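# Close the bag fully and leave it on the table

## Task

Zip or fold the bag completely shut, then leave it resting on the tabletop with no part of it hanging past the table edge by more than about a finger's width.

## Robot and tools

Robot: two arms, left_arm and right_arm. The right arm ends in a five-finger right hand, the left arm in its mirror-image left hand. Scene frame: origin at table-top height halfway between the nominal bases, +z up, +x out across the table, +y toward left_arm. Calibrated bases: left_arm at (-0.035, +0.352, +0.049) m, right_arm at (+0.001, -0.368, +0.035) m, each turned very slightly about z. Arm names do not match image left/right. A camera stand stands behind the arms. Cameras: cam_high, cam_left_wrist, cam_right_wrist, each 672x504.

Hand point: a point fixed to each palm, 0.15 m out from the wrist face along the fingers and 0.05 m in front of the palm. Its +z runs along straight fingers, +y out of the palm; +x runs across the palm away from the thumb on the right hand and toward the thumb on the left hand. Straight fingertips sit about 0.06-0.07 m past the point along +z and 0.06 m behind it along -y. A wrist bracket on the little-finger side can strike objects. Arms track loosely: resting 1-3 cm (sometimes 5 cm) off, usually low, is normal and not evidence of contact. Orientation commands are clipped each control step to within 40 degrees of the measured orientation.

The 28-number row (every value in [-1, 1], both arms always present): left_arm dx, dy, dz, rx, ry, rz; left hand little, ring, middle, index, thumb_bend, thumb_turn, force_limit, speed; then the same fourteen for right_arm and its hand. The six pose numbers are an offset, not a pose: a displacement from that arm's current Hand target, measured along the Hand target's own axes. 1.0 equals 0.6 m of travel or 180 degrees; rx, ry, rz form a single rotation vector. All zeros means hold (re-command) the Hand target. Finger values: +1 straight/open, -1 curled/closed; thumb_bend +1 straight, -1 fully bent; thumb_turn +1 beside the palm, -1 across in front of it. force_limit maps -1..+1 to roughly 0..10 N at the fingertip (0..15 N for the two thumb motors); a closing motor halts at that load. speed rises linearly from near zero at -1 to full at +0.48 and stays full above; full speed crosses a finger's range in 0.49 s. Use -0.94 or slower for gentle grips. Hand numbers are absolute targets with no 'unchanged' value: to keep a hand as is, resend its last executed eight numbers (before any has run, send hand_measured plus hand_force_limit and hand_speed). With thumb turned in, the hand grips objects about 0.035-0.065 m thick, handles down to about 0.025 m.

execute_actions(actions, cameras): actions is a list of actions; each action is up to 15 rows, one per 1/30 s step, the last row held if fewer. Every row in an action is an offset from the Hand target at that action's start; a repeated offset in a later action moves further. cameras: list of names, ["all"], [] or null; images come back by default only when actions is empty.

move(target, speed, blend, blocking, cameras): drives the hand points in straight lines toward targets. target is one 28-number row or a list of up to 15 rows; every row's offsets count from the same starting Hand targets, not from the previous row, in each Hand target's own axes. speed: m/s, 0.002 to 4.3, default 0.25 (rotation capped at twice that in rad/s); one value or one per target. blend: corner rounding in metres, 0 means stop at each target. Moves last at least 0.5 s and are cut off at 10 s. No collision avoidance; faster moves overshoot and hit harder, and targets set deeper past contact press harder. Avoid paths near an arm's own base. blocking=false returns after about 0.5 s while the move continues. The result adds a move: line, e.g. done, off_target, moving, held, fault; limits=paced means clipping, limits=held means steps withheld.

wait(seconds 0-10, cameras): lets time run holding commands. stop(cameras): brakes a running move. zoom_image(camera, region [x0,y0,x1,y1] pixels from top-left, max 504x504): enlarges part of that camera's latest image. show_instructions(): shows the reference pages. finished_scene(scene=1): ends irreversibly; the bag must stay closed and on the table unaided.

Results: end_effector_position (m) and end_effector_quat_wxyz in the scene frame; Hand target (next offsets start here); joint positions, velocities (omitted when all are at noise level), torques (include gravity, biased; joints 3 and 4 wrap at ±28 N m); hand_measured, hand_stopped_by (moving, target, force, stalled, fault), hand_load_n (fingertip load, positive pushing open; a near-zero load may mean a lost grip), all in motor order; motor temperatures. Joint limits (rad): waist ±2.880, shoulder 0 to 3.142, elbow 0 to 3.019, wrist pitch -1.693 to 1.571, wrist yaw ±1.571, wrist roll ±2.094.

Avoid: anything falling or being left off the table (fails the task), hard strikes on fixed or heavy objects, arms or hands contacting each other (can end the scene), dropping or releasing moving items, excessive finger loads, and long stretched or stalled holds that overheat motors (MOTOR HOT at 85 °C; at 100 °C the arm goes limp for 30-60 s). Small random nudges to loose objects can occur. Time spent thinking lets the scene run on.

Each tool is called in YAML: its name, and indented under it one key for each argument.

Reference images:

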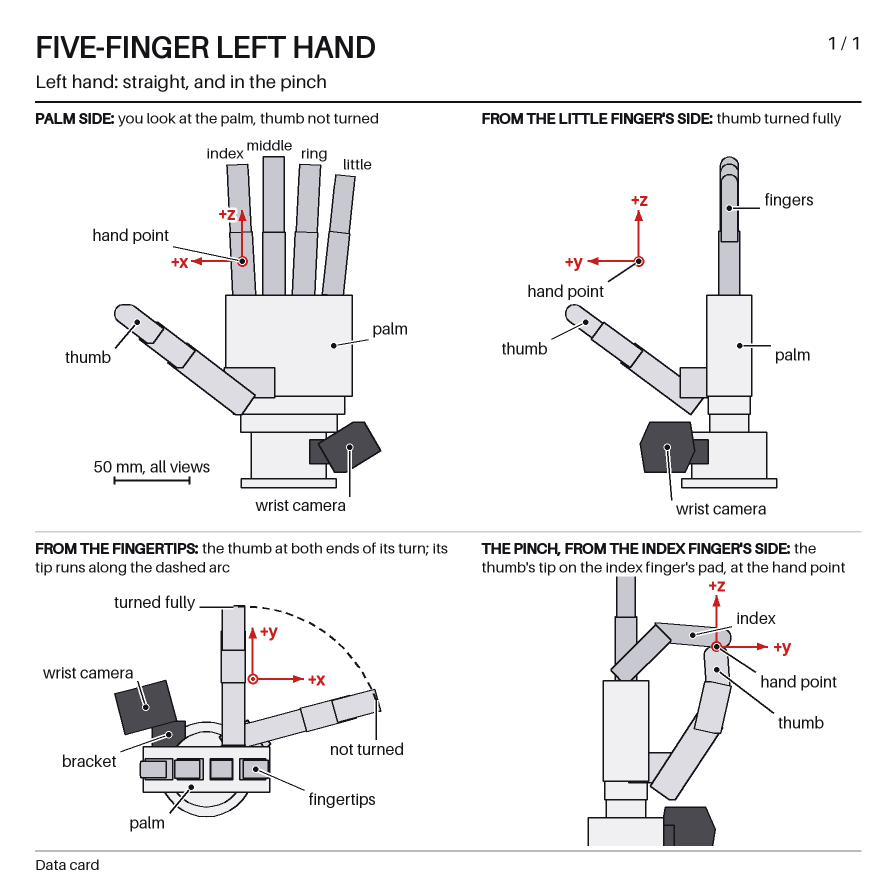

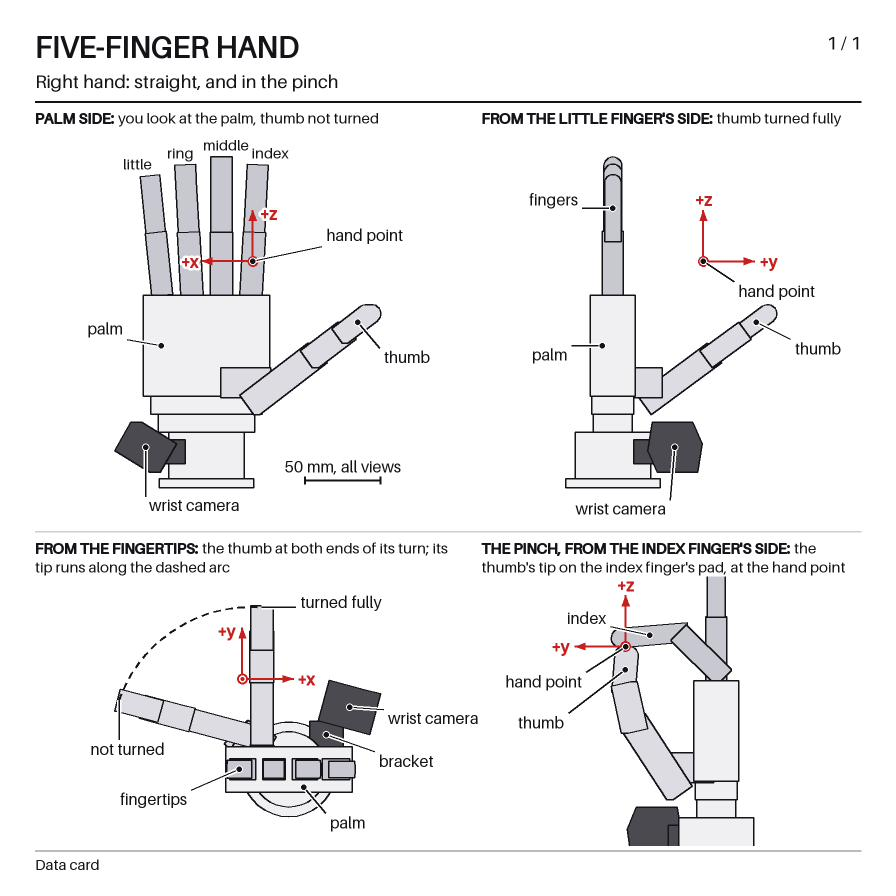

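## Session

execute_actions:
  actions: []

Scene clock: 0.00 s.
left_arm: end_effector_position=(+0.3759, +0.1754, +0.3194) hand_measured=(+1.000, +1.000, +1.000, +1.000, +1.000, +1.000) hand_load_n=(+0.0, +0.0, +0.0, +0.0, +0.0, +0.0) hand_stopped_by=(target, target, target, target, target, target) hand_force_limit=0.00 hand_speed=-0.80 end_effector_quat_wxyz=(+0.666, -0.249, +0.692, +0.122) | right_arm: end_effector_position=(+0.7799, -0.1156, +0.2143) hand_measured=(+1.000, +1.000, +1.000, +1.000, +1.000, +1.000) hand_load_n=(+0.0, +0.0, +0.0, +0.0, +0.0, +0.0) hand_stopped_by=(target, target, target, target, target, target) hand_force_limit=0.00 hand_speed=-0.80 end_effector_quat_wxyz=(+0.595, -0.618, +0.245, -0.451)
Joint positions: left_arm=[-0.887 1.35 0.922 0.008 -1.369 0.994] | right_arm=[0.249 2.025 1.388 0.76 -0.323 -0.233]
Joint velocities: within noise
Joint torques (N m): no reading
Motor temperatures (°C): left_arm=[31 24 29 25 25 28] | right_arm=[29 30 26 30 24 30]
Heat: left arm: hottest waist 31 °C; right arm: hottest shoulder 30 °C.
Hand target: left_arm +0.3794, +0.1714, +0.3270; +0.669, -0.255, +0.688, +0.115 | right_arm +0.7851, -0.1144, +0.2174; +0.597, -0.615, +0.242, -0.454

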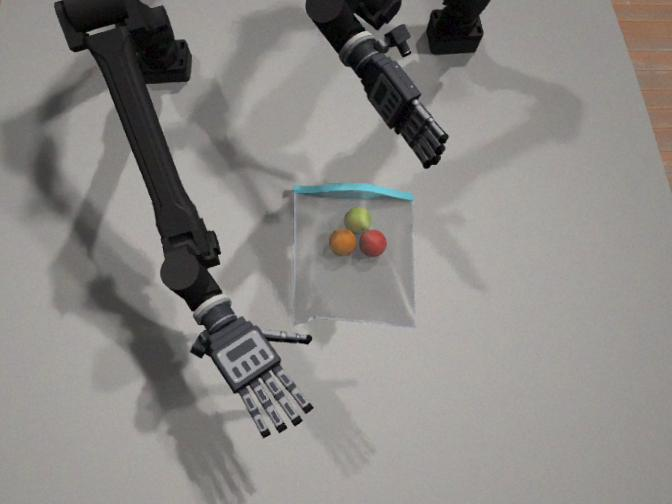

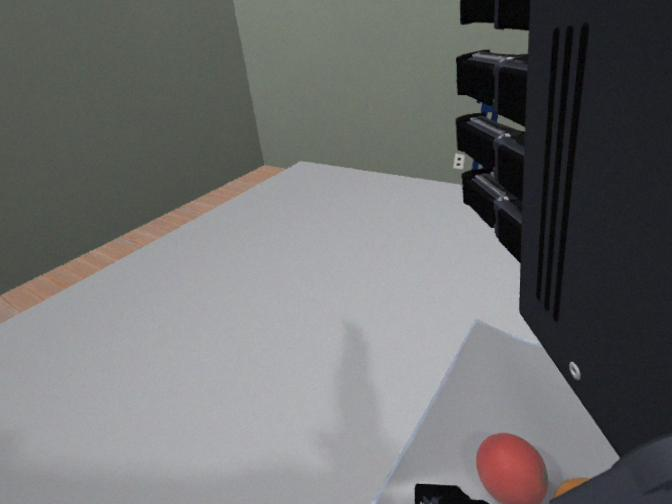

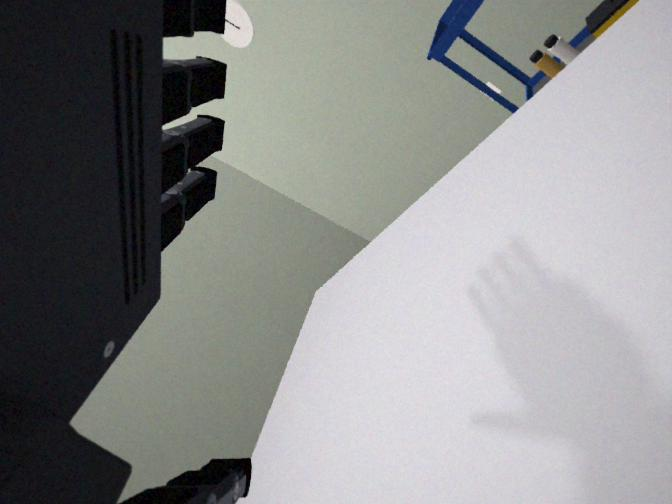

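zoom_image:
  camera: "cam_high"
  region: [270, 160, 440, 340]

zoom_image:
  camera: "cam_high"
  region: [285, 170, 425, 210]

zoom_image:
  camera: "cam_left_wrist"
  region: [360, 300, 672, 504]

Scaled by 2.800 from the camera's 672x504 image, which has a finer 960x720 frame.

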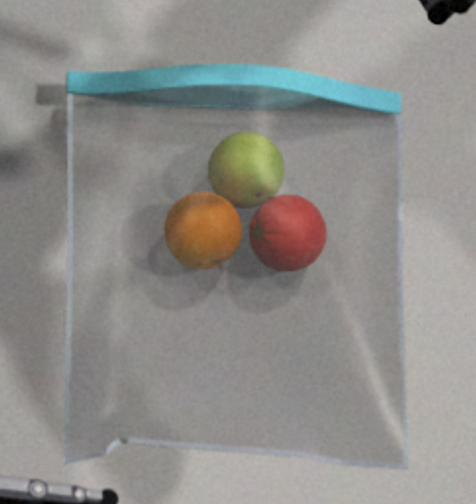

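Scaled by 3.600 from the camera's 672x504 image, which has a finer 960x720 frame.

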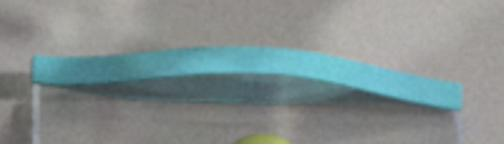

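Scaled by 1.615 from the camera's 672x504 image, which has a finer 960x720 frame.

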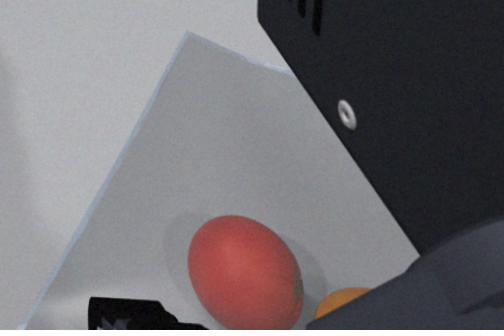

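move:
  target: [0.049,-0.127,-0.170,-0.1434,0.318,-0.306,1,1,1,1,1,1,0,-0.8,0,0,0,0,0,0,1,1,1,1,1,1,0,-0.8]
  cameras: ["all"]

Scene clock: 142.27 s.
left_arm: end_effector_position=(+0.3231, +0.0501, +0.3109) hand_measured=(+1.000, +1.000, +1.000, +1.000, +1.000, +1.000) hand_load_n=(+0.0, +0.0, +0.0, +0.0, +0.0, -0.5) hand_stopped_by=(target, target, target, target, target, target) hand_force_limit=0.00 hand_speed=-0.80 end_effector_quat_wxyz=(-0.183, +0.673, -0.697, +0.167) | right_arm: end_effector_position=(+0.7799, -0.1156, +0.2143) hand_measured=(+1.000, +1.000, +1.000, +1.000, +1.000, +1.000) hand_load_n=(+0.0, +0.0, -0.5, +0.0, +0.0, -0.5) hand_stopped_by=(target, target, target, target, target, target) hand_force_limit=0.00 hand_speed=-0.80 end_effector_quat_wxyz=(+0.595, -0.618, +0.245, -0.451)
Joint positions: left_arm=[-0.739 1.368 1.408 -1.226 -0.329 -0.613] | right_arm=[0.249 2.025 1.388 0.76 -0.323 -0.233]
Joint torques (N m): left_arm=[0.09 -9.58 7.32 0.88 -0.24 -0.19] | right_arm=[-1.55 -20.95 10.81 1.78 0 0.03]
Motor temperatures (°C): left_arm=[30 24 34 26 25 26] | right_arm=[27 37 33 29 23 26]
Heat: left arm: hottest elbow 34 °C; right arm: hottest shoulder 37 °C.
Hand target: left_arm +0.3305, +0.0503, +0.3202; -0.183, +0.683, -0.683, +0.183 | right_arm +0.7851, -0.1144, +0.2174; +0.597, -0.615, +0.242, -0.454
Off the commanded pose: left_arm 0.012 m, 3 deg | right_arm 0.006 m, 1 deg.
move: off_target (left_arm)

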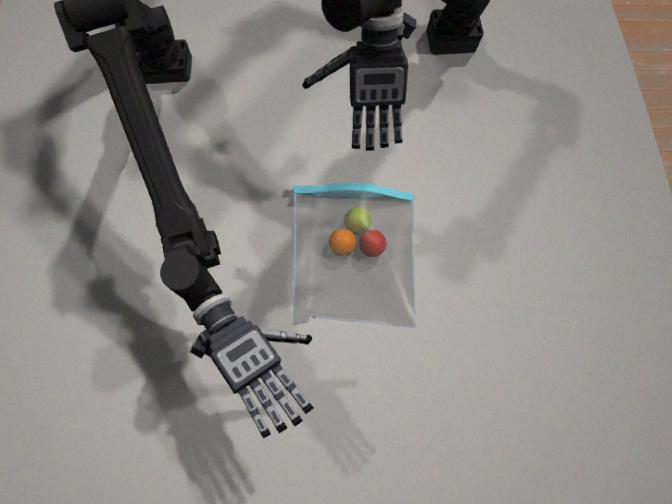

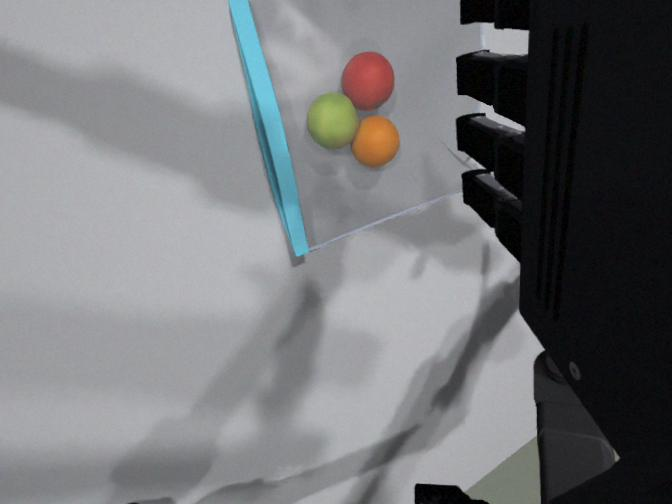

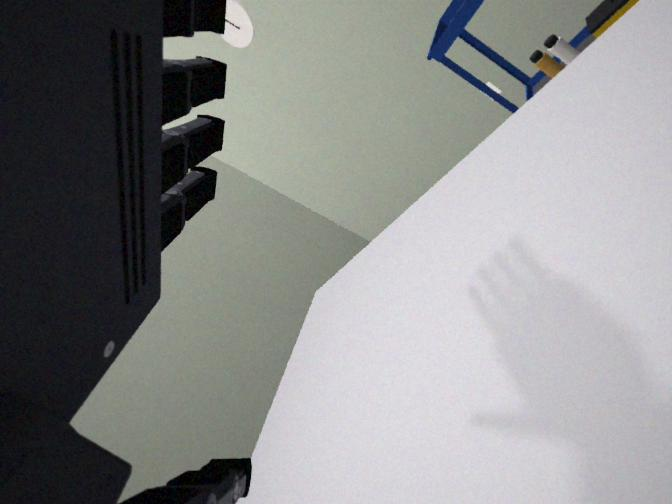

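zoom_image:
  camera: "cam_left_wrist"
  region: [200, 0, 360, 280]

zoom_image:
  camera: "cam_high"
  region: [275, 170, 425, 210]

Scaled by 1.800 from the camera's 672x504 image, which has a finer 960x720 frame.

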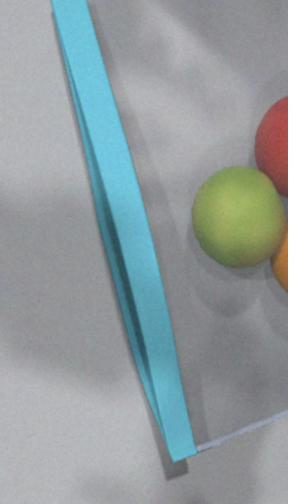

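Scaled by 3.360 from the camera's 672x504 image, which has a finer 960x720 frame.

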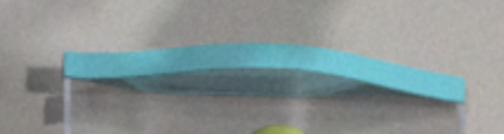

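move:
  target: [0,0.1439,0.2826,0.0833,0,0,0.4,0.4,0.4,0.4,1,1,0,0,0,0,0,0,0,0,1,1,1,1,1,1,0,-0.8]
  cameras: ["all"]

zoom_image:
  camera: "cam_high"
  region: [270, 90, 450, 225]

zoom_image:
  camera: "cam_left_wrist"
  region: [100, 0, 560, 345]

Scene clock: 241.60 s.
left_arm: end_effector_position=(+0.3426, +0.0556, +0.1348) hand_measured=(+0.400, +0.400, +0.400, +0.400, +1.000, +1.000) hand_load_n=(+0.0, +0.0, +0.0, +0.0, +0.0, +0.0) hand_stopped_by=(target, target, target, target, target, target) hand_force_limit=0.00 hand_speed=0.00 end_effector_quat_wxyz=(-0.269, +0.662, -0.645, +0.270) | right_arm: end_effector_position=(+0.7799, -0.1156, +0.2143) hand_measured=(+1.000, +1.000, +1.000, +1.000, +1.000, +1.000) hand_load_n=(+0.0, +0.0, +0.0, +0.0, +0.0, +0.0) hand_stopped_by=(target, target, target, target, target, target) hand_force_limit=0.00 hand_speed=-0.80 end_effector_quat_wxyz=(+0.595, -0.618, +0.245, -0.451)
Joint positions: left_arm=[-0.78 1.371 0.852 -0.428 -0.509 -0.61] | right_arm=[0.249 2.025 1.388 0.76 -0.323 -0.233]
Joint torques (N m): left_arm=[-1.67 -7 6.02 1.26 -0.5 0.14] | right_arm=[-1.38 -20.89 10.81 1.78 -0.01 0.03]
Heat: left arm: hottest elbow 33 °C; right arm: hottest shoulder 38 °C.
Hand target: left_arm +0.3405, +0.0503, +0.1300; -0.270, +0.653, -0.654, +0.271 | right_arm +0.7851, -0.1144, +0.2174; +0.597, -0.615, +0.242, -0.454
Off the commanded pose: left_arm 0.007 m, 1 deg | right_arm 0.006 m, 1 deg.
move: done

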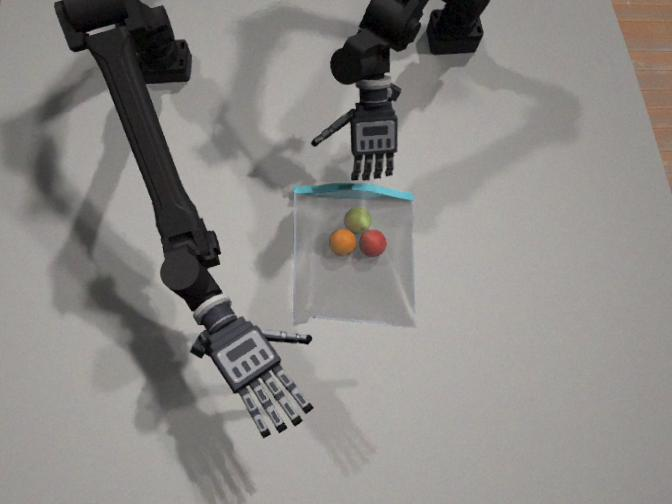

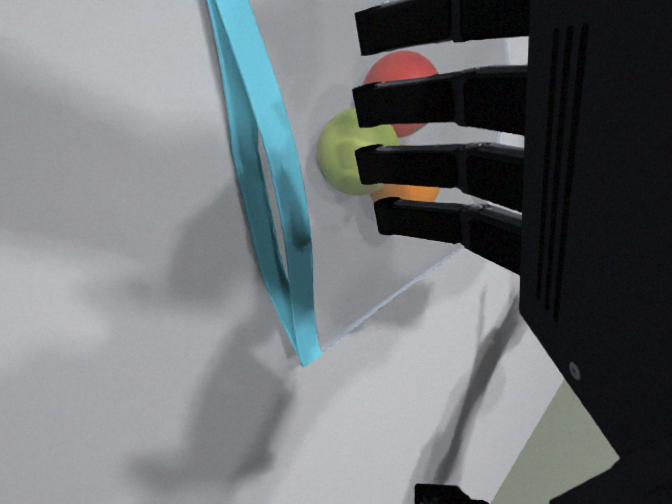

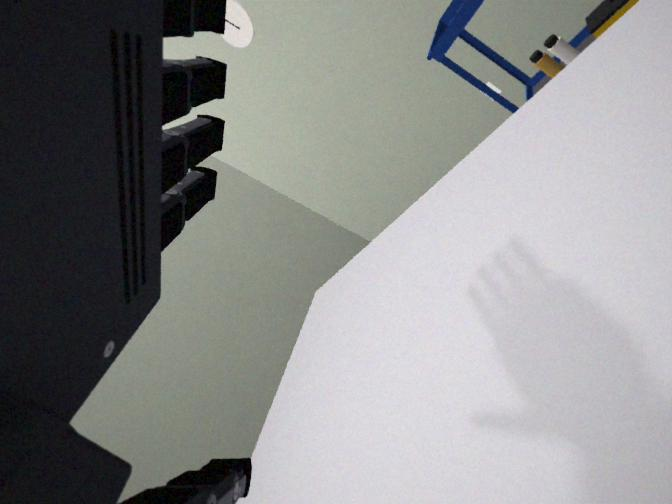

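Scaled by 2.800 from the camera's 672x504 image, which has a finer 960x720 frame.

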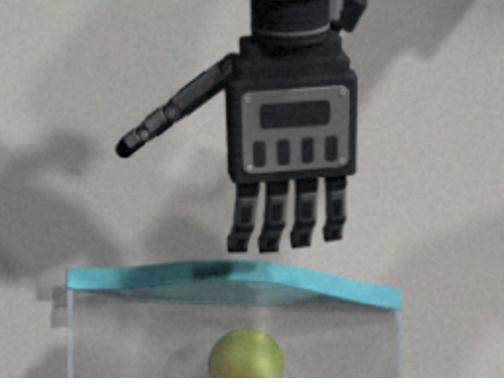

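Scaled by 1.096 from the camera's 672x504 image, which has a finer 960x720 frame.

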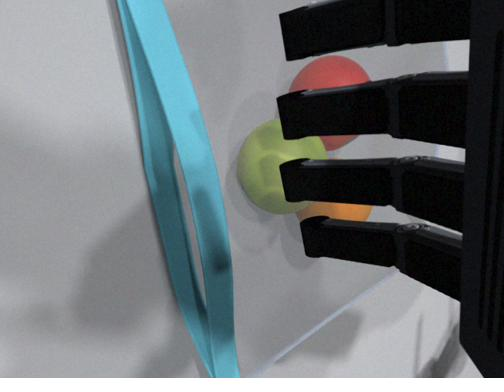

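move:
  target: [0.2088,0.0654,0.0878,0,0,0,0.4,0.4,0.4,0.4,1,1,0,0,0,0,0,0,0,0,1,1,1,1,1,1,0,-0.8]
  cameras: ["cam_high","cam_left_wrist"]

zoom_image:
  camera: "cam_high"
  region: [270, 110, 430, 230]

Scene clock: 301.90 s.
left_arm: end_effector_position=(+0.3406, -0.0567, +0.0592) hand_measured=(+0.400, +0.400, +0.400, +0.400, +1.000, +1.000) hand_load_n=(+0.0, +0.0, +0.0, +0.0, +0.0, +0.0) hand_stopped_by=(target, target, target, target, target, target) hand_force_limit=0.00 hand_speed=0.00 end_effector_quat_wxyz=(-0.274, +0.649, -0.662, +0.255) | right_arm: end_effector_position=(+0.7799, -0.1156, +0.2143) hand_measured=(+1.000, +1.000, +1.000, +1.000, +1.000, +1.000) hand_load_n=(+0.0, +0.0, +0.0, +0.0, +0.0, -0.5) hand_stopped_by=(target, target, target, target, target, target) hand_force_limit=0.00 hand_speed=-0.80 end_effector_quat_wxyz=(+0.595, -0.618, +0.245, -0.451)
Joint positions: left_arm=[-0.958 1.713 1.038 -0.387 -0.603 -0.749] | right_arm=[0.249 2.025 1.388 0.76 -0.323 -0.233]
Joint torques (N m): left_arm=[-1.26 -10.58 8.06 0.83 -0.59 -0.22] | right_arm=[-1.55 -20.95 10.77 1.74 -0.01 0.03]
Heat: left arm: hottest elbow 33 °C; right arm: hottest shoulder 38 °C.
Hand target: left_arm +0.3500, -0.0750, +0.0652; -0.270, +0.653, -0.653, +0.271 | right_arm +0.7851, -0.1144, +0.2174; +0.597, -0.615, +0.242, -0.454
Off the commanded pose: left_arm 0.021 m, 2 deg | right_arm 0.006 m, 1 deg.
move: off_target (left_arm)
Images, in order (width x height): cam_high 672x504, cam_left_wrist 672x504.

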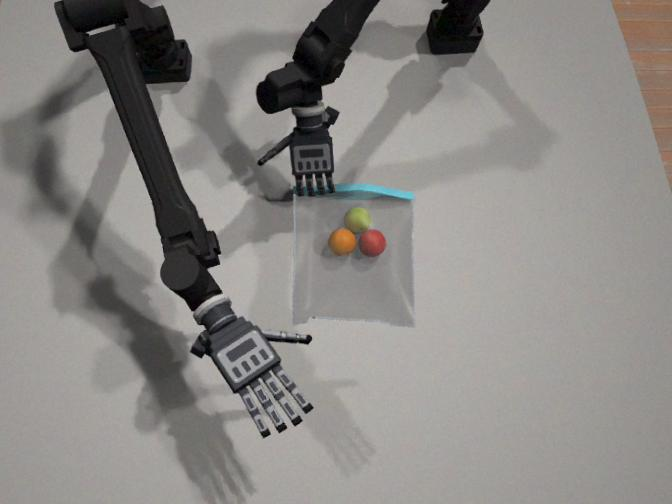

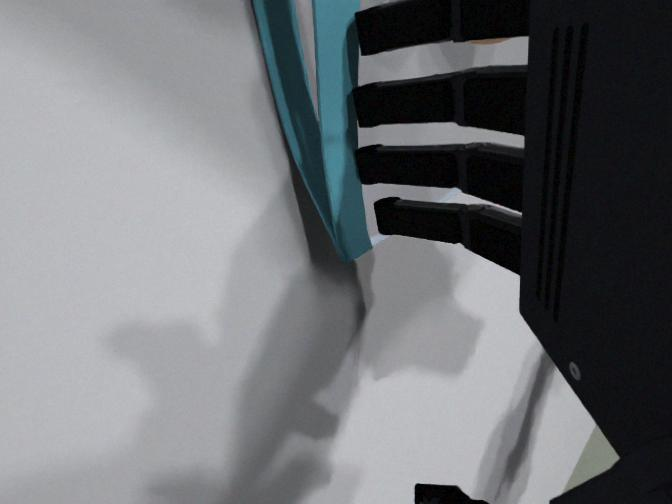

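Scaled by 3.150 from the camera's 672x504 image, which has a finer 960x720 frame.

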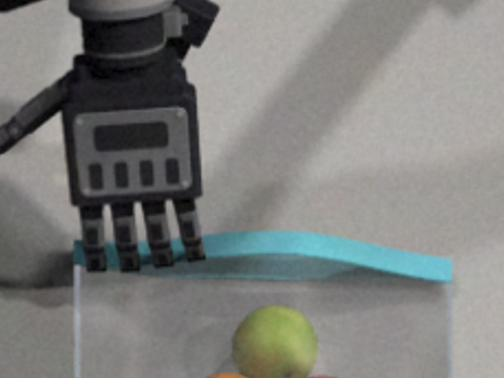

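move:
  target: [0.0,0.0554,0.0271,0,0,0,0.4,0.4,0.4,0.4,1,1,0,0,0,0,0,0,0,0,1,1,1,1,1,1,0,-0.8]
  cameras: ["cam_high","cam_left_wrist"]
  speed: 0.08

zoom_image:
  camera: "cam_high"
  region: [270, 110, 430, 230]

Scene clock: 323.63 s.
left_arm: end_effector_position=(+0.3427, -0.0693, +0.0390) hand_measured=(+0.400, +0.400, +0.400, +0.400, +1.000, +1.000) hand_load_n=(+0.0, +0.0, +0.0, +0.0, +0.0, +0.0) hand_stopped_by=(target, target, target, target, target, target) hand_force_limit=0.00 hand_speed=0.00 end_effector_quat_wxyz=(-0.273, +0.652, -0.654, +0.269) | right_arm: end_effector_position=(+0.7799, -0.1156, +0.2143) hand_measured=(+1.000, +1.000, +1.000, +1.000, +1.000, +1.000) hand_load_n=(+0.0, +0.0, +0.0, +0.0, +0.0, -0.5) hand_stopped_by=(target, target, target, target, target, target) hand_force_limit=0.00 hand_speed=-0.80 end_effector_quat_wxyz=(+0.595, -0.618, +0.245, -0.451)
Joint positions: left_arm=[-0.971 1.765 1.033 -0.31 -0.613 -0.77] | right_arm=[0.249 2.025 1.388 0.76 -0.323 -0.233]
Joint torques (N m): left_arm=[-1.61 -10.7 5.11 1.03 -0.57 -0.22] | right_arm=[-1.38 -20.84 10.8 1.76 0.01 0.04]
Heat: left arm: hottest elbow 33 °C; right arm: hottest shoulder 38 °C.
Hand target: left_arm +0.3379, -0.0751, +0.0300; -0.270, +0.653, -0.654, +0.271 | right_arm +0.7851, -0.1144, +0.2174; +0.597, -0.615, +0.242, -0.454
Off the commanded pose: left_arm 0.012 m, 0 deg | right_arm 0.006 m, 1 deg.
move: off_target (left_arm)
Images, in order (width x height): cam_high 672x504, cam_left_wrist 672x504.

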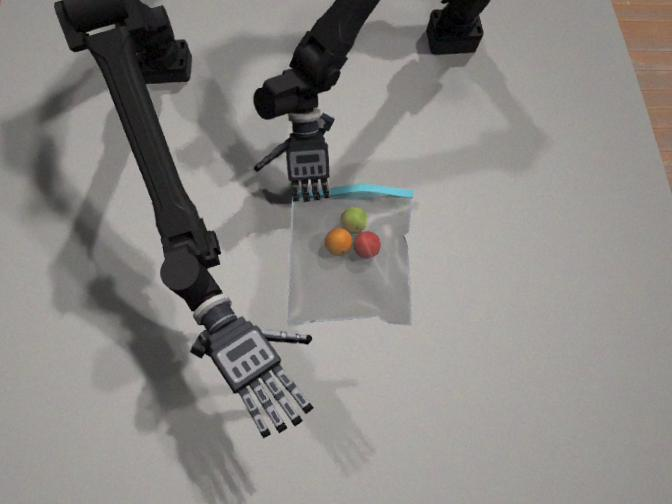

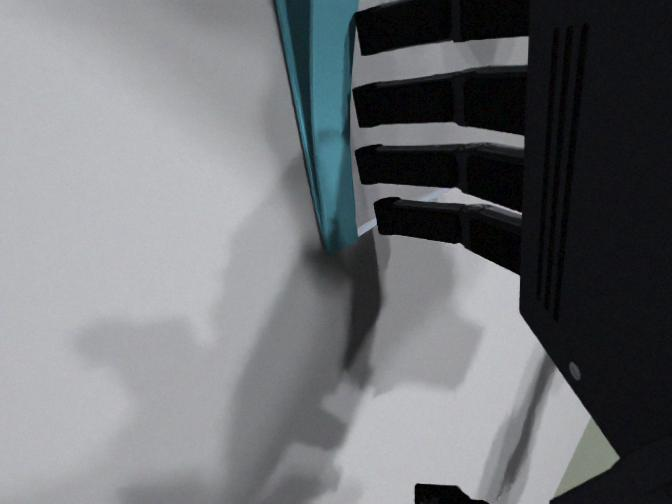

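Scaled by 3.150 from the camera's 672x504 image, which has a finer 960x720 frame.

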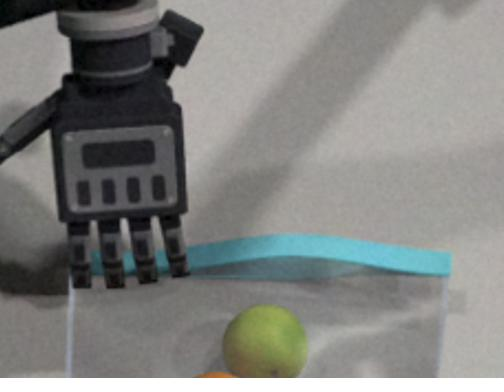

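move:
  target: [0.0,-0.0353,-0.0353,0,0,0,0.4,0.4,0.4,0.4,1,1,0,0,0,0,0,0,0,0,1,1,1,1,1,1,0,-0.8]
  cameras: []
  speed: 0.1

move:
  target: [-0.0033,0.0212,-0.0095,0,0,0,0.4,0.4,0.4,0.4,1,1,0,0,0,0,0,0,0,0,1,1,1,1,1,1,0,-0.8]
  cameras: ["cam_high","cam_left_wrist"]
  speed: 0.1

zoom_image:
  camera: "cam_high"
  region: [270, 110, 430, 230]

Scene clock: 342.63 s.
left_arm: end_effector_position=(+0.3375, -0.0622, +0.0468) hand_measured=(+0.400, +0.400, +0.400, +0.400, +1.000, +1.000) hand_load_n=(+0.5, +0.0, +0.0, +0.5, +0.0, -0.5) hand_stopped_by=(target, target, target, target, target, target) hand_force_limit=0.00 hand_speed=0.00 end_effector_quat_wxyz=(-0.275, +0.652, -0.658, +0.258) | right_arm: end_effector_position=(+0.7799, -0.1156, +0.2143) hand_measured=(+1.000, +1.000, +1.000, +1.000, +1.000, +1.000) hand_load_n=(+0.0, +0.0, +0.0, -0.5, +0.0, -0.5) hand_stopped_by=(target, target, target, target, target, target) hand_force_limit=0.00 hand_speed=-0.80 end_effector_quat_wxyz=(+0.595, -0.618, +0.245, -0.451)
Joint positions: left_arm=[-0.971 1.74 1.033 -0.36 -0.613 -0.771] | right_arm=[0.249 2.025 1.388 0.76 -0.323 -0.233]
Joint torques (N m): left_arm=[-1.55 -12.75 6.8 -0.03 -0.57 -0.19] | right_arm=[-1.38 -20.78 10.8 1.76 -0.01 0.02]
Heat: left arm: hottest elbow 32 °C; right arm: hottest shoulder 38 °C.
Hand target: left_arm +0.3379, -0.0750, +0.0600; -0.270, +0.653, -0.654, +0.271 | right_arm +0.7851, -0.1144, +0.2174; +0.597, -0.615, +0.242, -0.454
Off the commanded pose: left_arm 0.018 m, 2 deg | right_arm 0.006 m, 1 deg.
move: off_target (left_arm)
No camera images: "cameras" was empty.

Scene clock: 343.60 s.
left_arm: end_effector_position=(+0.3301, -0.0689, +0.0494) hand_measured=(+0.400, +0.400, +0.400, +0.400, +1.000, +1.000) hand_load_n=(+0.0, +0.0, +0.0, +0.0, +0.0, +0.0) hand_stopped_by=(target, target, target, target, target, target) hand_force_limit=0.00 hand_speed=0.00 end_effector_quat_wxyz=(-0.274, +0.652, -0.656, +0.265) | right_arm: end_effector_position=(+0.7799, -0.1156, +0.2143) hand_measured=(+1.000, +1.000, +1.000, +1.000, +1.000, +1.000) hand_load_n=(+0.0, +0.0, +0.0, +0.0, +0.0, +0.0) hand_stopped_by=(target, target, target, target, target, target) hand_force_limit=0.00 hand_speed=-0.80 end_effector_quat_wxyz=(+0.595, -0.618, +0.245, -0.451)
Joint positions: left_arm=[-0.992 1.734 1.029 -0.36 -0.623 -0.791] | right_arm=[0.249 2.025 1.388 0.76 -0.323 -0.233]
Joint torques (N m): left_arm=[-1.61 -12.92 5.16 0.35 -0.63 -0.17] | right_arm=[-1.44 -20.89 10.78 1.76 -0.01 0.03]
Heat: left arm: hottest elbow 32 °C; right arm: hottest shoulder 38 °C.
Hand target: left_arm +0.3249, -0.0731, +0.0551; -0.270, +0.653, -0.654, +0.271 | right_arm +0.7851, -0.1144, +0.2174; +0.597, -0.615, +0.242, -0.454
Off the commanded pose: left_arm 0.009 m, 1 deg | right_arm 0.006 m, 1 deg.
move: done
Images, in order (width x height): cam_high 672x504, cam_left_wrist 672x504.

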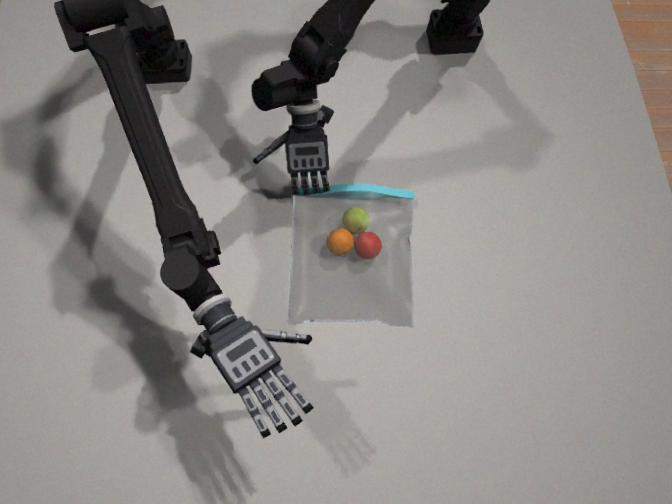

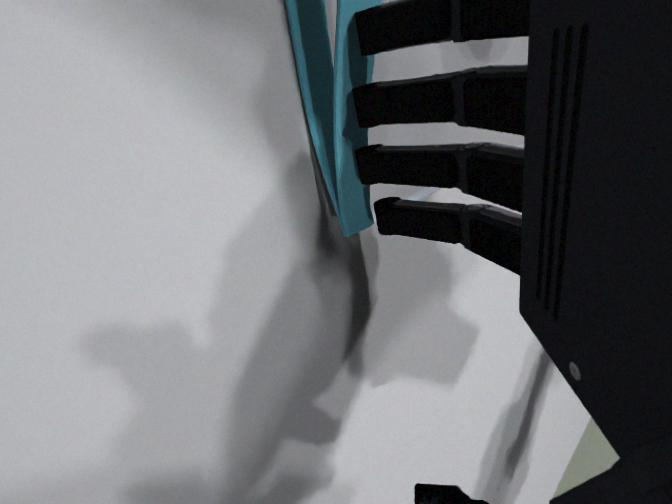

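Scaled by 3.150 from the camera's 672x504 image, which has a finer 960x720 frame.

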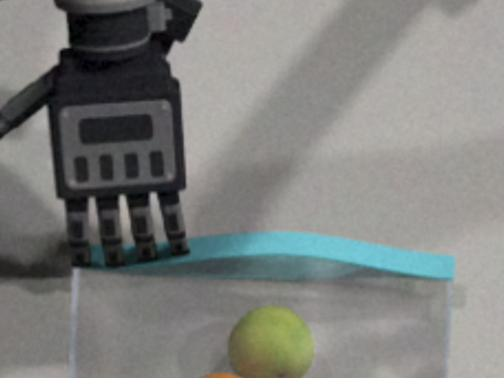

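move:
  target: [0.0033,0.0566,0.0377,0,0,0,0.4,0.4,0.4,0.4,1,1,0,0,0,0,0,0,0,0,1,1,1,1,1,1,0,-0.8]
  cameras: ["cam_high","cam_left_wrist"]
  speed: 0.06

zoom_image:
  camera: "cam_high"
  region: [270, 110, 430, 230]

Scene clock: 361.60 s.
left_arm: end_effector_position=(+0.3278, -0.0735, +0.0361) hand_measured=(+0.400, +0.400, +0.400, +0.400, +1.000, +1.000) hand_load_n=(+0.0, +0.0, -0.5, +0.0, +0.0, -0.5) hand_stopped_by=(target, target, target, target, target, target) hand_force_limit=0.00 hand_speed=0.00 end_effector_quat_wxyz=(-0.275, +0.654, -0.647, +0.280) | right_arm: end_effector_position=(+0.7799, -0.1156, +0.2143) hand_measured=(+1.000, +1.000, +1.000, +1.000, +1.000, +1.000) hand_load_n=(+0.0, +0.0, +0.0, +0.0, +0.0, +0.0) hand_stopped_by=(target, target, target, target, target, target) hand_force_limit=0.00 hand_speed=-0.80 end_effector_quat_wxyz=(+0.595, -0.618, +0.245, -0.451)
Joint positions: left_arm=[-1.005 1.756 0.999 -0.282 -0.639 -0.808] | right_arm=[0.249 2.025 1.388 0.76 -0.323 -0.233]
Joint torques (N m): left_arm=[-1.79 -9.11 4.45 1.11 -0.3 -0.22] | right_arm=[-1.38 -20.89 10.81 1.83 0 0.03]
Heat: left arm: hottest elbow 32 °C; right arm: hottest shoulder 38 °C.
Hand target: left_arm +0.3170, -0.0751, +0.0152; -0.270, +0.653, -0.654, +0.271 | right_arm +0.7851, -0.1144, +0.2174; +0.597, -0.615, +0.242, -0.454
Off the commanded pose: left_arm 0.024 m, 1 deg | right_arm 0.006 m, 1 deg.
move: off_target (left_arm)
Images, in order (width x height): cam_high 672x504, cam_left_wrist 672x504.

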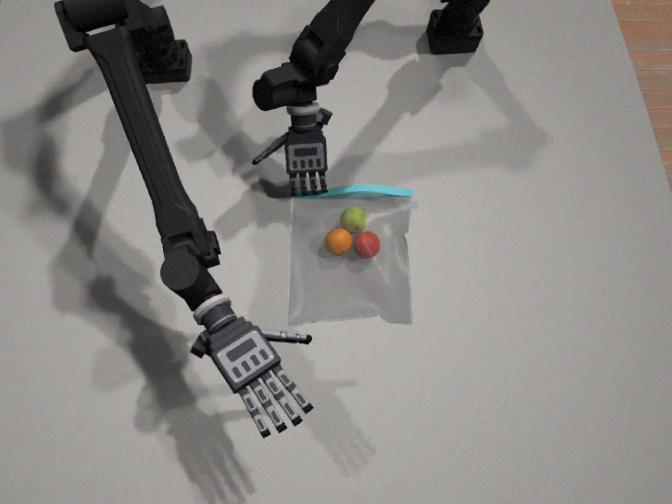

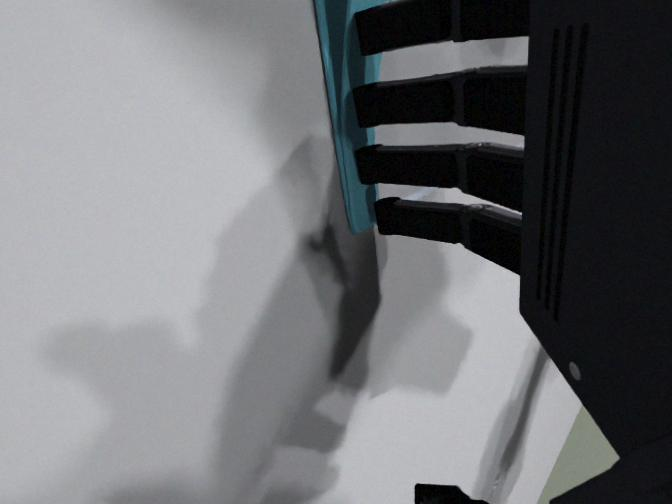

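Scaled by 3.150 from the camera's 672x504 image, which has a finer 960x720 frame.

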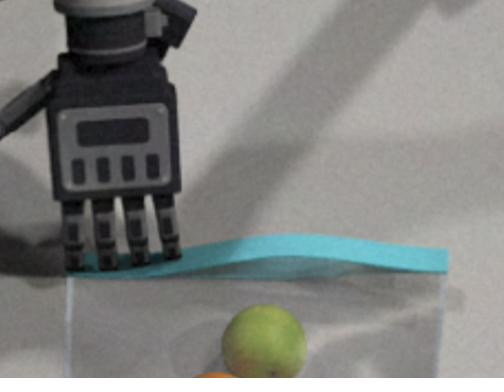

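zoom_image:
  camera: "cam_left_wrist"
  region: [290, 0, 440, 250]

Scaled by 2.016 from the camera's 672x504 image, which has a finer 960x720 frame.

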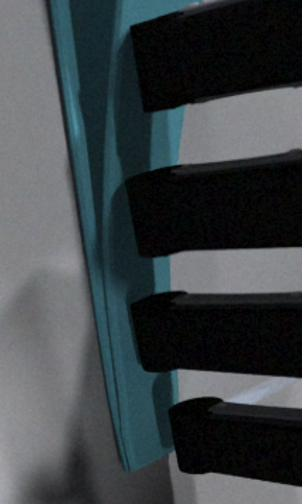

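move:
  target: [0.0,0.0342,0.0247,0,0,0,0.4,0.4,0.4,0.4,1,1,0,0,0,0,0,0,0,0,1,1,1,1,1,1,0,-0.8]
  cameras: ["cam_high","cam_left_wrist"]
  speed: 0.06

zoom_image:
  camera: "cam_left_wrist"
  region: [290, 0, 440, 250]

Scene clock: 377.57 s.
left_arm: end_effector_position=(+0.3322, -0.0802, +0.0333) hand_measured=(+0.400, +0.400, +0.400, +0.400, +1.000, +1.000) hand_load_n=(+0.0, +0.0, -1.0, +0.0, +0.0, -0.5) hand_stopped_by=(target, target, target, target, target, target) hand_force_limit=0.00 hand_speed=0.00 end_effector_quat_wxyz=(-0.277, +0.655, -0.635, +0.301) | right_arm: end_effector_position=(+0.7799, -0.1156, +0.2143) hand_measured=(+1.000, +1.000, +1.000, +1.000, +1.000, +1.000) hand_load_n=(+0.0, +0.0, +0.0, +0.0, +0.0, +0.0) hand_stopped_by=(target, target, target, target, target, target) hand_force_limit=0.00 hand_speed=-0.80 end_effector_quat_wxyz=(+0.595, -0.618, +0.245, -0.451)
Joint positions: left_arm=[-1.011 1.769 0.986 -0.214 -0.657 -0.815] | right_arm=[0.249 2.025 1.388 0.76 -0.323 -0.233]
Joint torques (N m): left_arm=[-1.85 -7.47 3.69 0.76 0.24 -0.22] | right_arm=[-1.55 -20.84 10.76 1.77 -0.01 0.03]
Heat: left arm: hottest elbow 31 °C; right arm: hottest shoulder 38 °C.
Hand target: left_arm +0.3129, -0.0751, -0.0097; -0.270, +0.653, -0.653, +0.271 | right_arm +0.7851, -0.1144, +0.2174; +0.597, -0.615, +0.242, -0.454
Off the commanded pose: left_arm 0.047 m, 4 deg | right_arm 0.006 m, 1 deg.
move: off_target (left_arm)
Images, in order (width x height): cam_high 672x504, cam_left_wrist 672x504.

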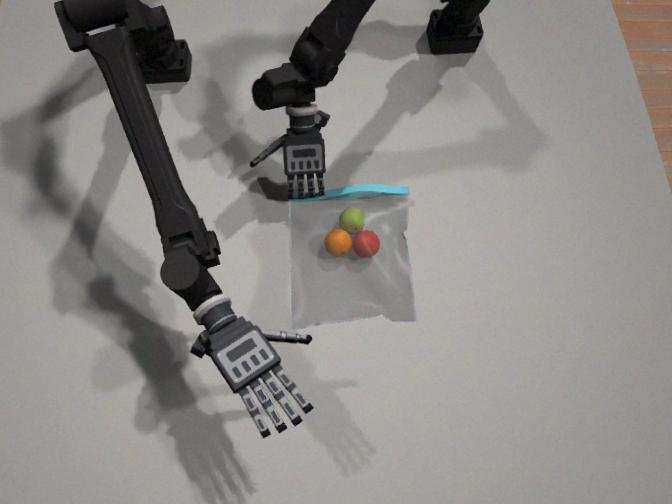

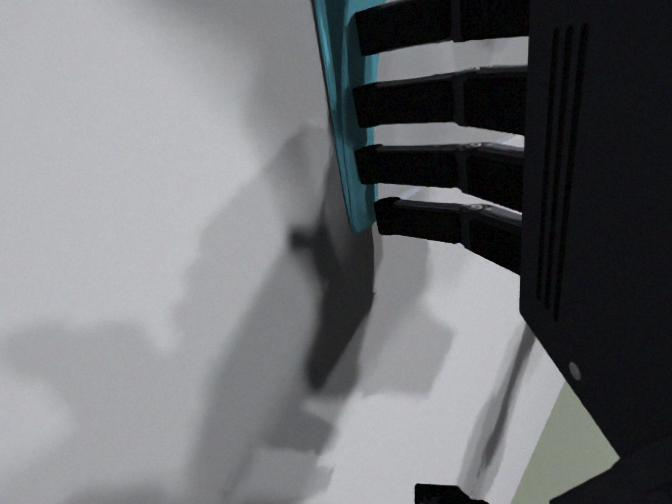

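Scaled by 2.016 from the camera's 672x504 image, which has a finer 960x720 frame.

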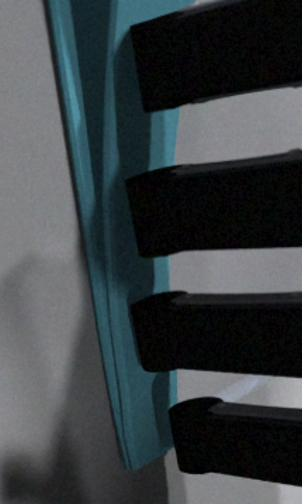

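move:
  target:
    - [0.0033,-0.0695,-0.0483,0,0,0,0.4,0.4,0.4,0.4,1,1,0,0,0,0,0,0,0,0,1,1,1,1,1,1,0,-0.8]
    - [-0.0083,-0.1438,-0.1155,0,0,0,0.4,0.4,0.4,0.4,1,1,0,0,0,0,0,0,0,0,1,1,1,1,1,1,0,-0.8]
  cameras: ["cam_high","cam_left_wrist"]
  speed: 0.1
  blend: 0.02

zoom_image:
  camera: "cam_left_wrist"
  region: [220, 0, 420, 260]

zoom_image:
  camera: "cam_high"
  region: [270, 140, 430, 230]

Scene clock: 391.10 s.
left_arm: end_effector_position=(+0.3128, -0.0620, +0.0834) hand_measured=(+0.400, +0.400, +0.400, +0.400, +1.000, +1.000) hand_load_n=(+0.0, +0.0, +0.0, +0.0, +0.0, +0.0) hand_stopped_by=(target, target, target, target, target, target) hand_force_limit=0.00 hand_speed=0.00 end_effector_quat_wxyz=(-0.271, +0.652, -0.658, +0.260) | right_arm: end_effector_position=(+0.7799, -0.1156, +0.2143) hand_measured=(+1.000, +1.000, +1.000, +1.000, +1.000, +1.000) hand_load_n=(+0.0, +0.0, +0.0, +0.0, +0.0, +0.0) hand_stopped_by=(target, target, target, target, target, target) hand_force_limit=0.00 hand_speed=-0.80 end_effector_quat_wxyz=(+0.595, -0.618, +0.245, -0.451)
Joint positions: left_arm=[-1.011 1.645 1.026 -0.469 -0.626 -0.816] | right_arm=[0.249 2.025 1.388 0.76 -0.323 -0.233]
Joint torques (N m): left_arm=[-0.03 -11.58 8.16 -0.01 -0.44 0.12] | right_arm=[-1.55 -20.95 10.77 1.8 0 0.03]
Heat: left arm: hottest elbow 31 °C; right arm: hottest shoulder 38 °C.
Hand target: left_arm +0.3249, -0.0701, +0.1002; -0.270, +0.653, -0.653, +0.271 | right_arm +0.7851, -0.1144, +0.2174; +0.597, -0.615, +0.242, -0.454
Off the commanded pose: left_arm 0.022 m, 1 deg | right_arm 0.006 m, 1 deg.
move: off_target (left_arm)
Images, in order (width x height): cam_high 672x504, cam_left_wrist 672x504.

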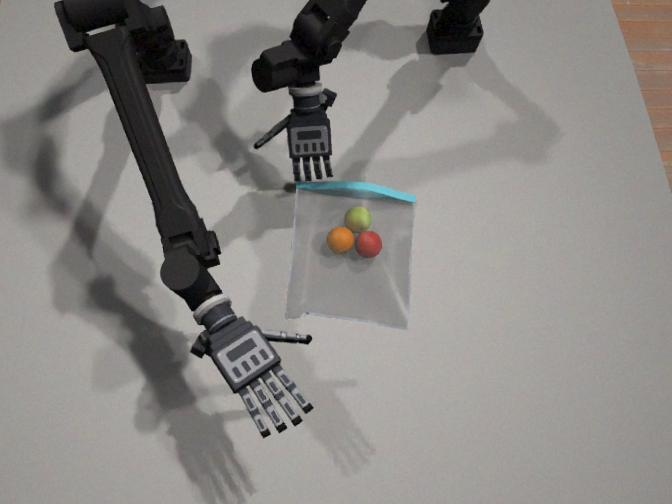

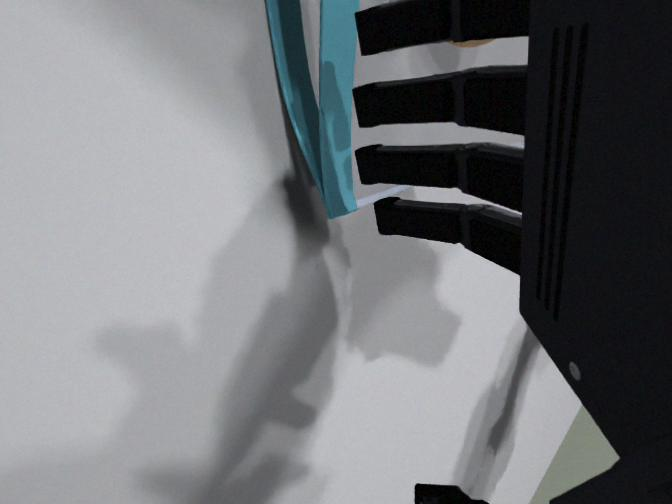

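Scaled by 1.938 from the camera's 672x504 image, which has a finer 960x720 frame.

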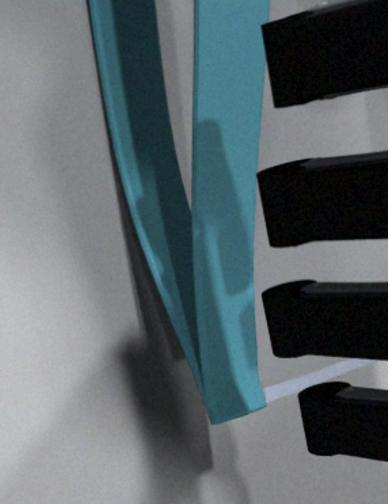

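Scaled by 3.150 from the camera's 672x504 image, which has a finer 960x720 frame.

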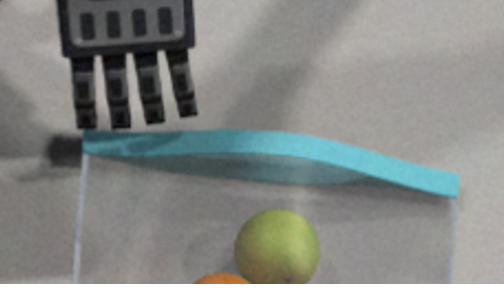

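move:
  target: [-0.0667,0.053,-0.053,0.139,0,0,0.4,0.4,0.4,0.4,1,1,0,0,0,0,0,0,0,0,1,1,1,1,1,1,0,-0.8]
  cameras: ["cam_high","cam_left_wrist"]
  speed: 0.2

zoom_image:
  camera: "cam_left_wrist"
  region: [150, 0, 450, 300]

Scene clock: 409.10 s.
left_arm: end_effector_position=(+0.2834, -0.0258, +0.0949) hand_measured=(+0.400, +0.400, +0.400, +0.400, +1.000, +1.000) hand_load_n=(+0.0, +0.0, +0.0, +0.0, +0.0, -0.5) hand_stopped_by=(target, target, target, target, target, target) hand_force_limit=0.00 hand_speed=0.00 end_effector_quat_wxyz=(-0.407, +0.585, -0.578, +0.398) | right_arm: end_effector_position=(+0.7799, -0.1156, +0.2143) hand_measured=(+1.000, +1.000, +1.000, +1.000, +1.000, +1.000) hand_load_n=(+0.0, +0.0, +0.0, +0.0, +0.0, +0.0) hand_stopped_by=(target, target, target, target, target, target) hand_force_limit=0.00 hand_speed=-0.80 end_effector_quat_wxyz=(+0.595, -0.618, +0.245, -0.451)
Joint positions: left_arm=[-1.174 1.547 0.687 0.101 -1.034 -0.677] | right_arm=[0.249 2.025 1.388 0.76 -0.323 -0.233]
Joint torques (N m): left_arm=[-1.49 -9.29 4.62 1.28 -0.68 0.12] | right_arm=[-1.44 -20.84 10.78 1.78 0 0.03]
Heat: left arm: hottest elbow 32 °C; right arm: hottest shoulder 38 °C.
Hand target: left_arm +0.2800, -0.0301, +0.1002; -0.405, +0.579, -0.579, +0.406 | right_arm +0.7851, -0.1144, +0.2174; +0.597, -0.615, +0.242, -0.454
Off the commanded pose: left_arm 0.008 m, 1 deg | right_arm 0.006 m, 1 deg.
move: done
Images, in order (width x height): cam_high 672x504, cam_left_wrist 672x504.

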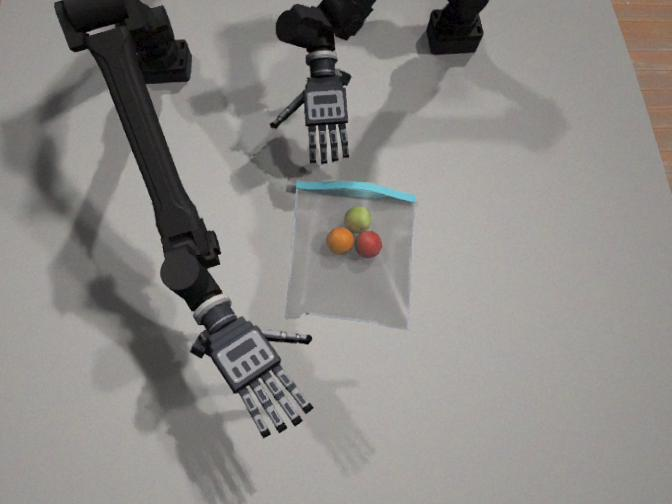

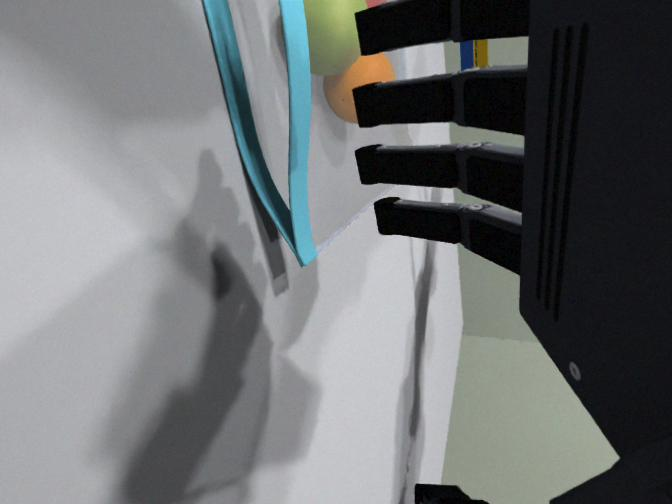

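Scaled by 1.680 from the camera's 672x504 image, which has a finer 960x720 frame.

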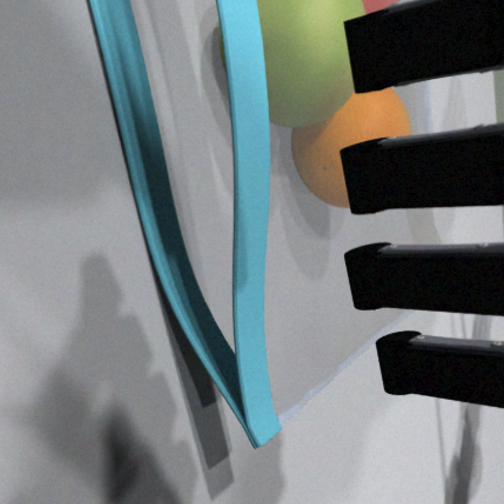

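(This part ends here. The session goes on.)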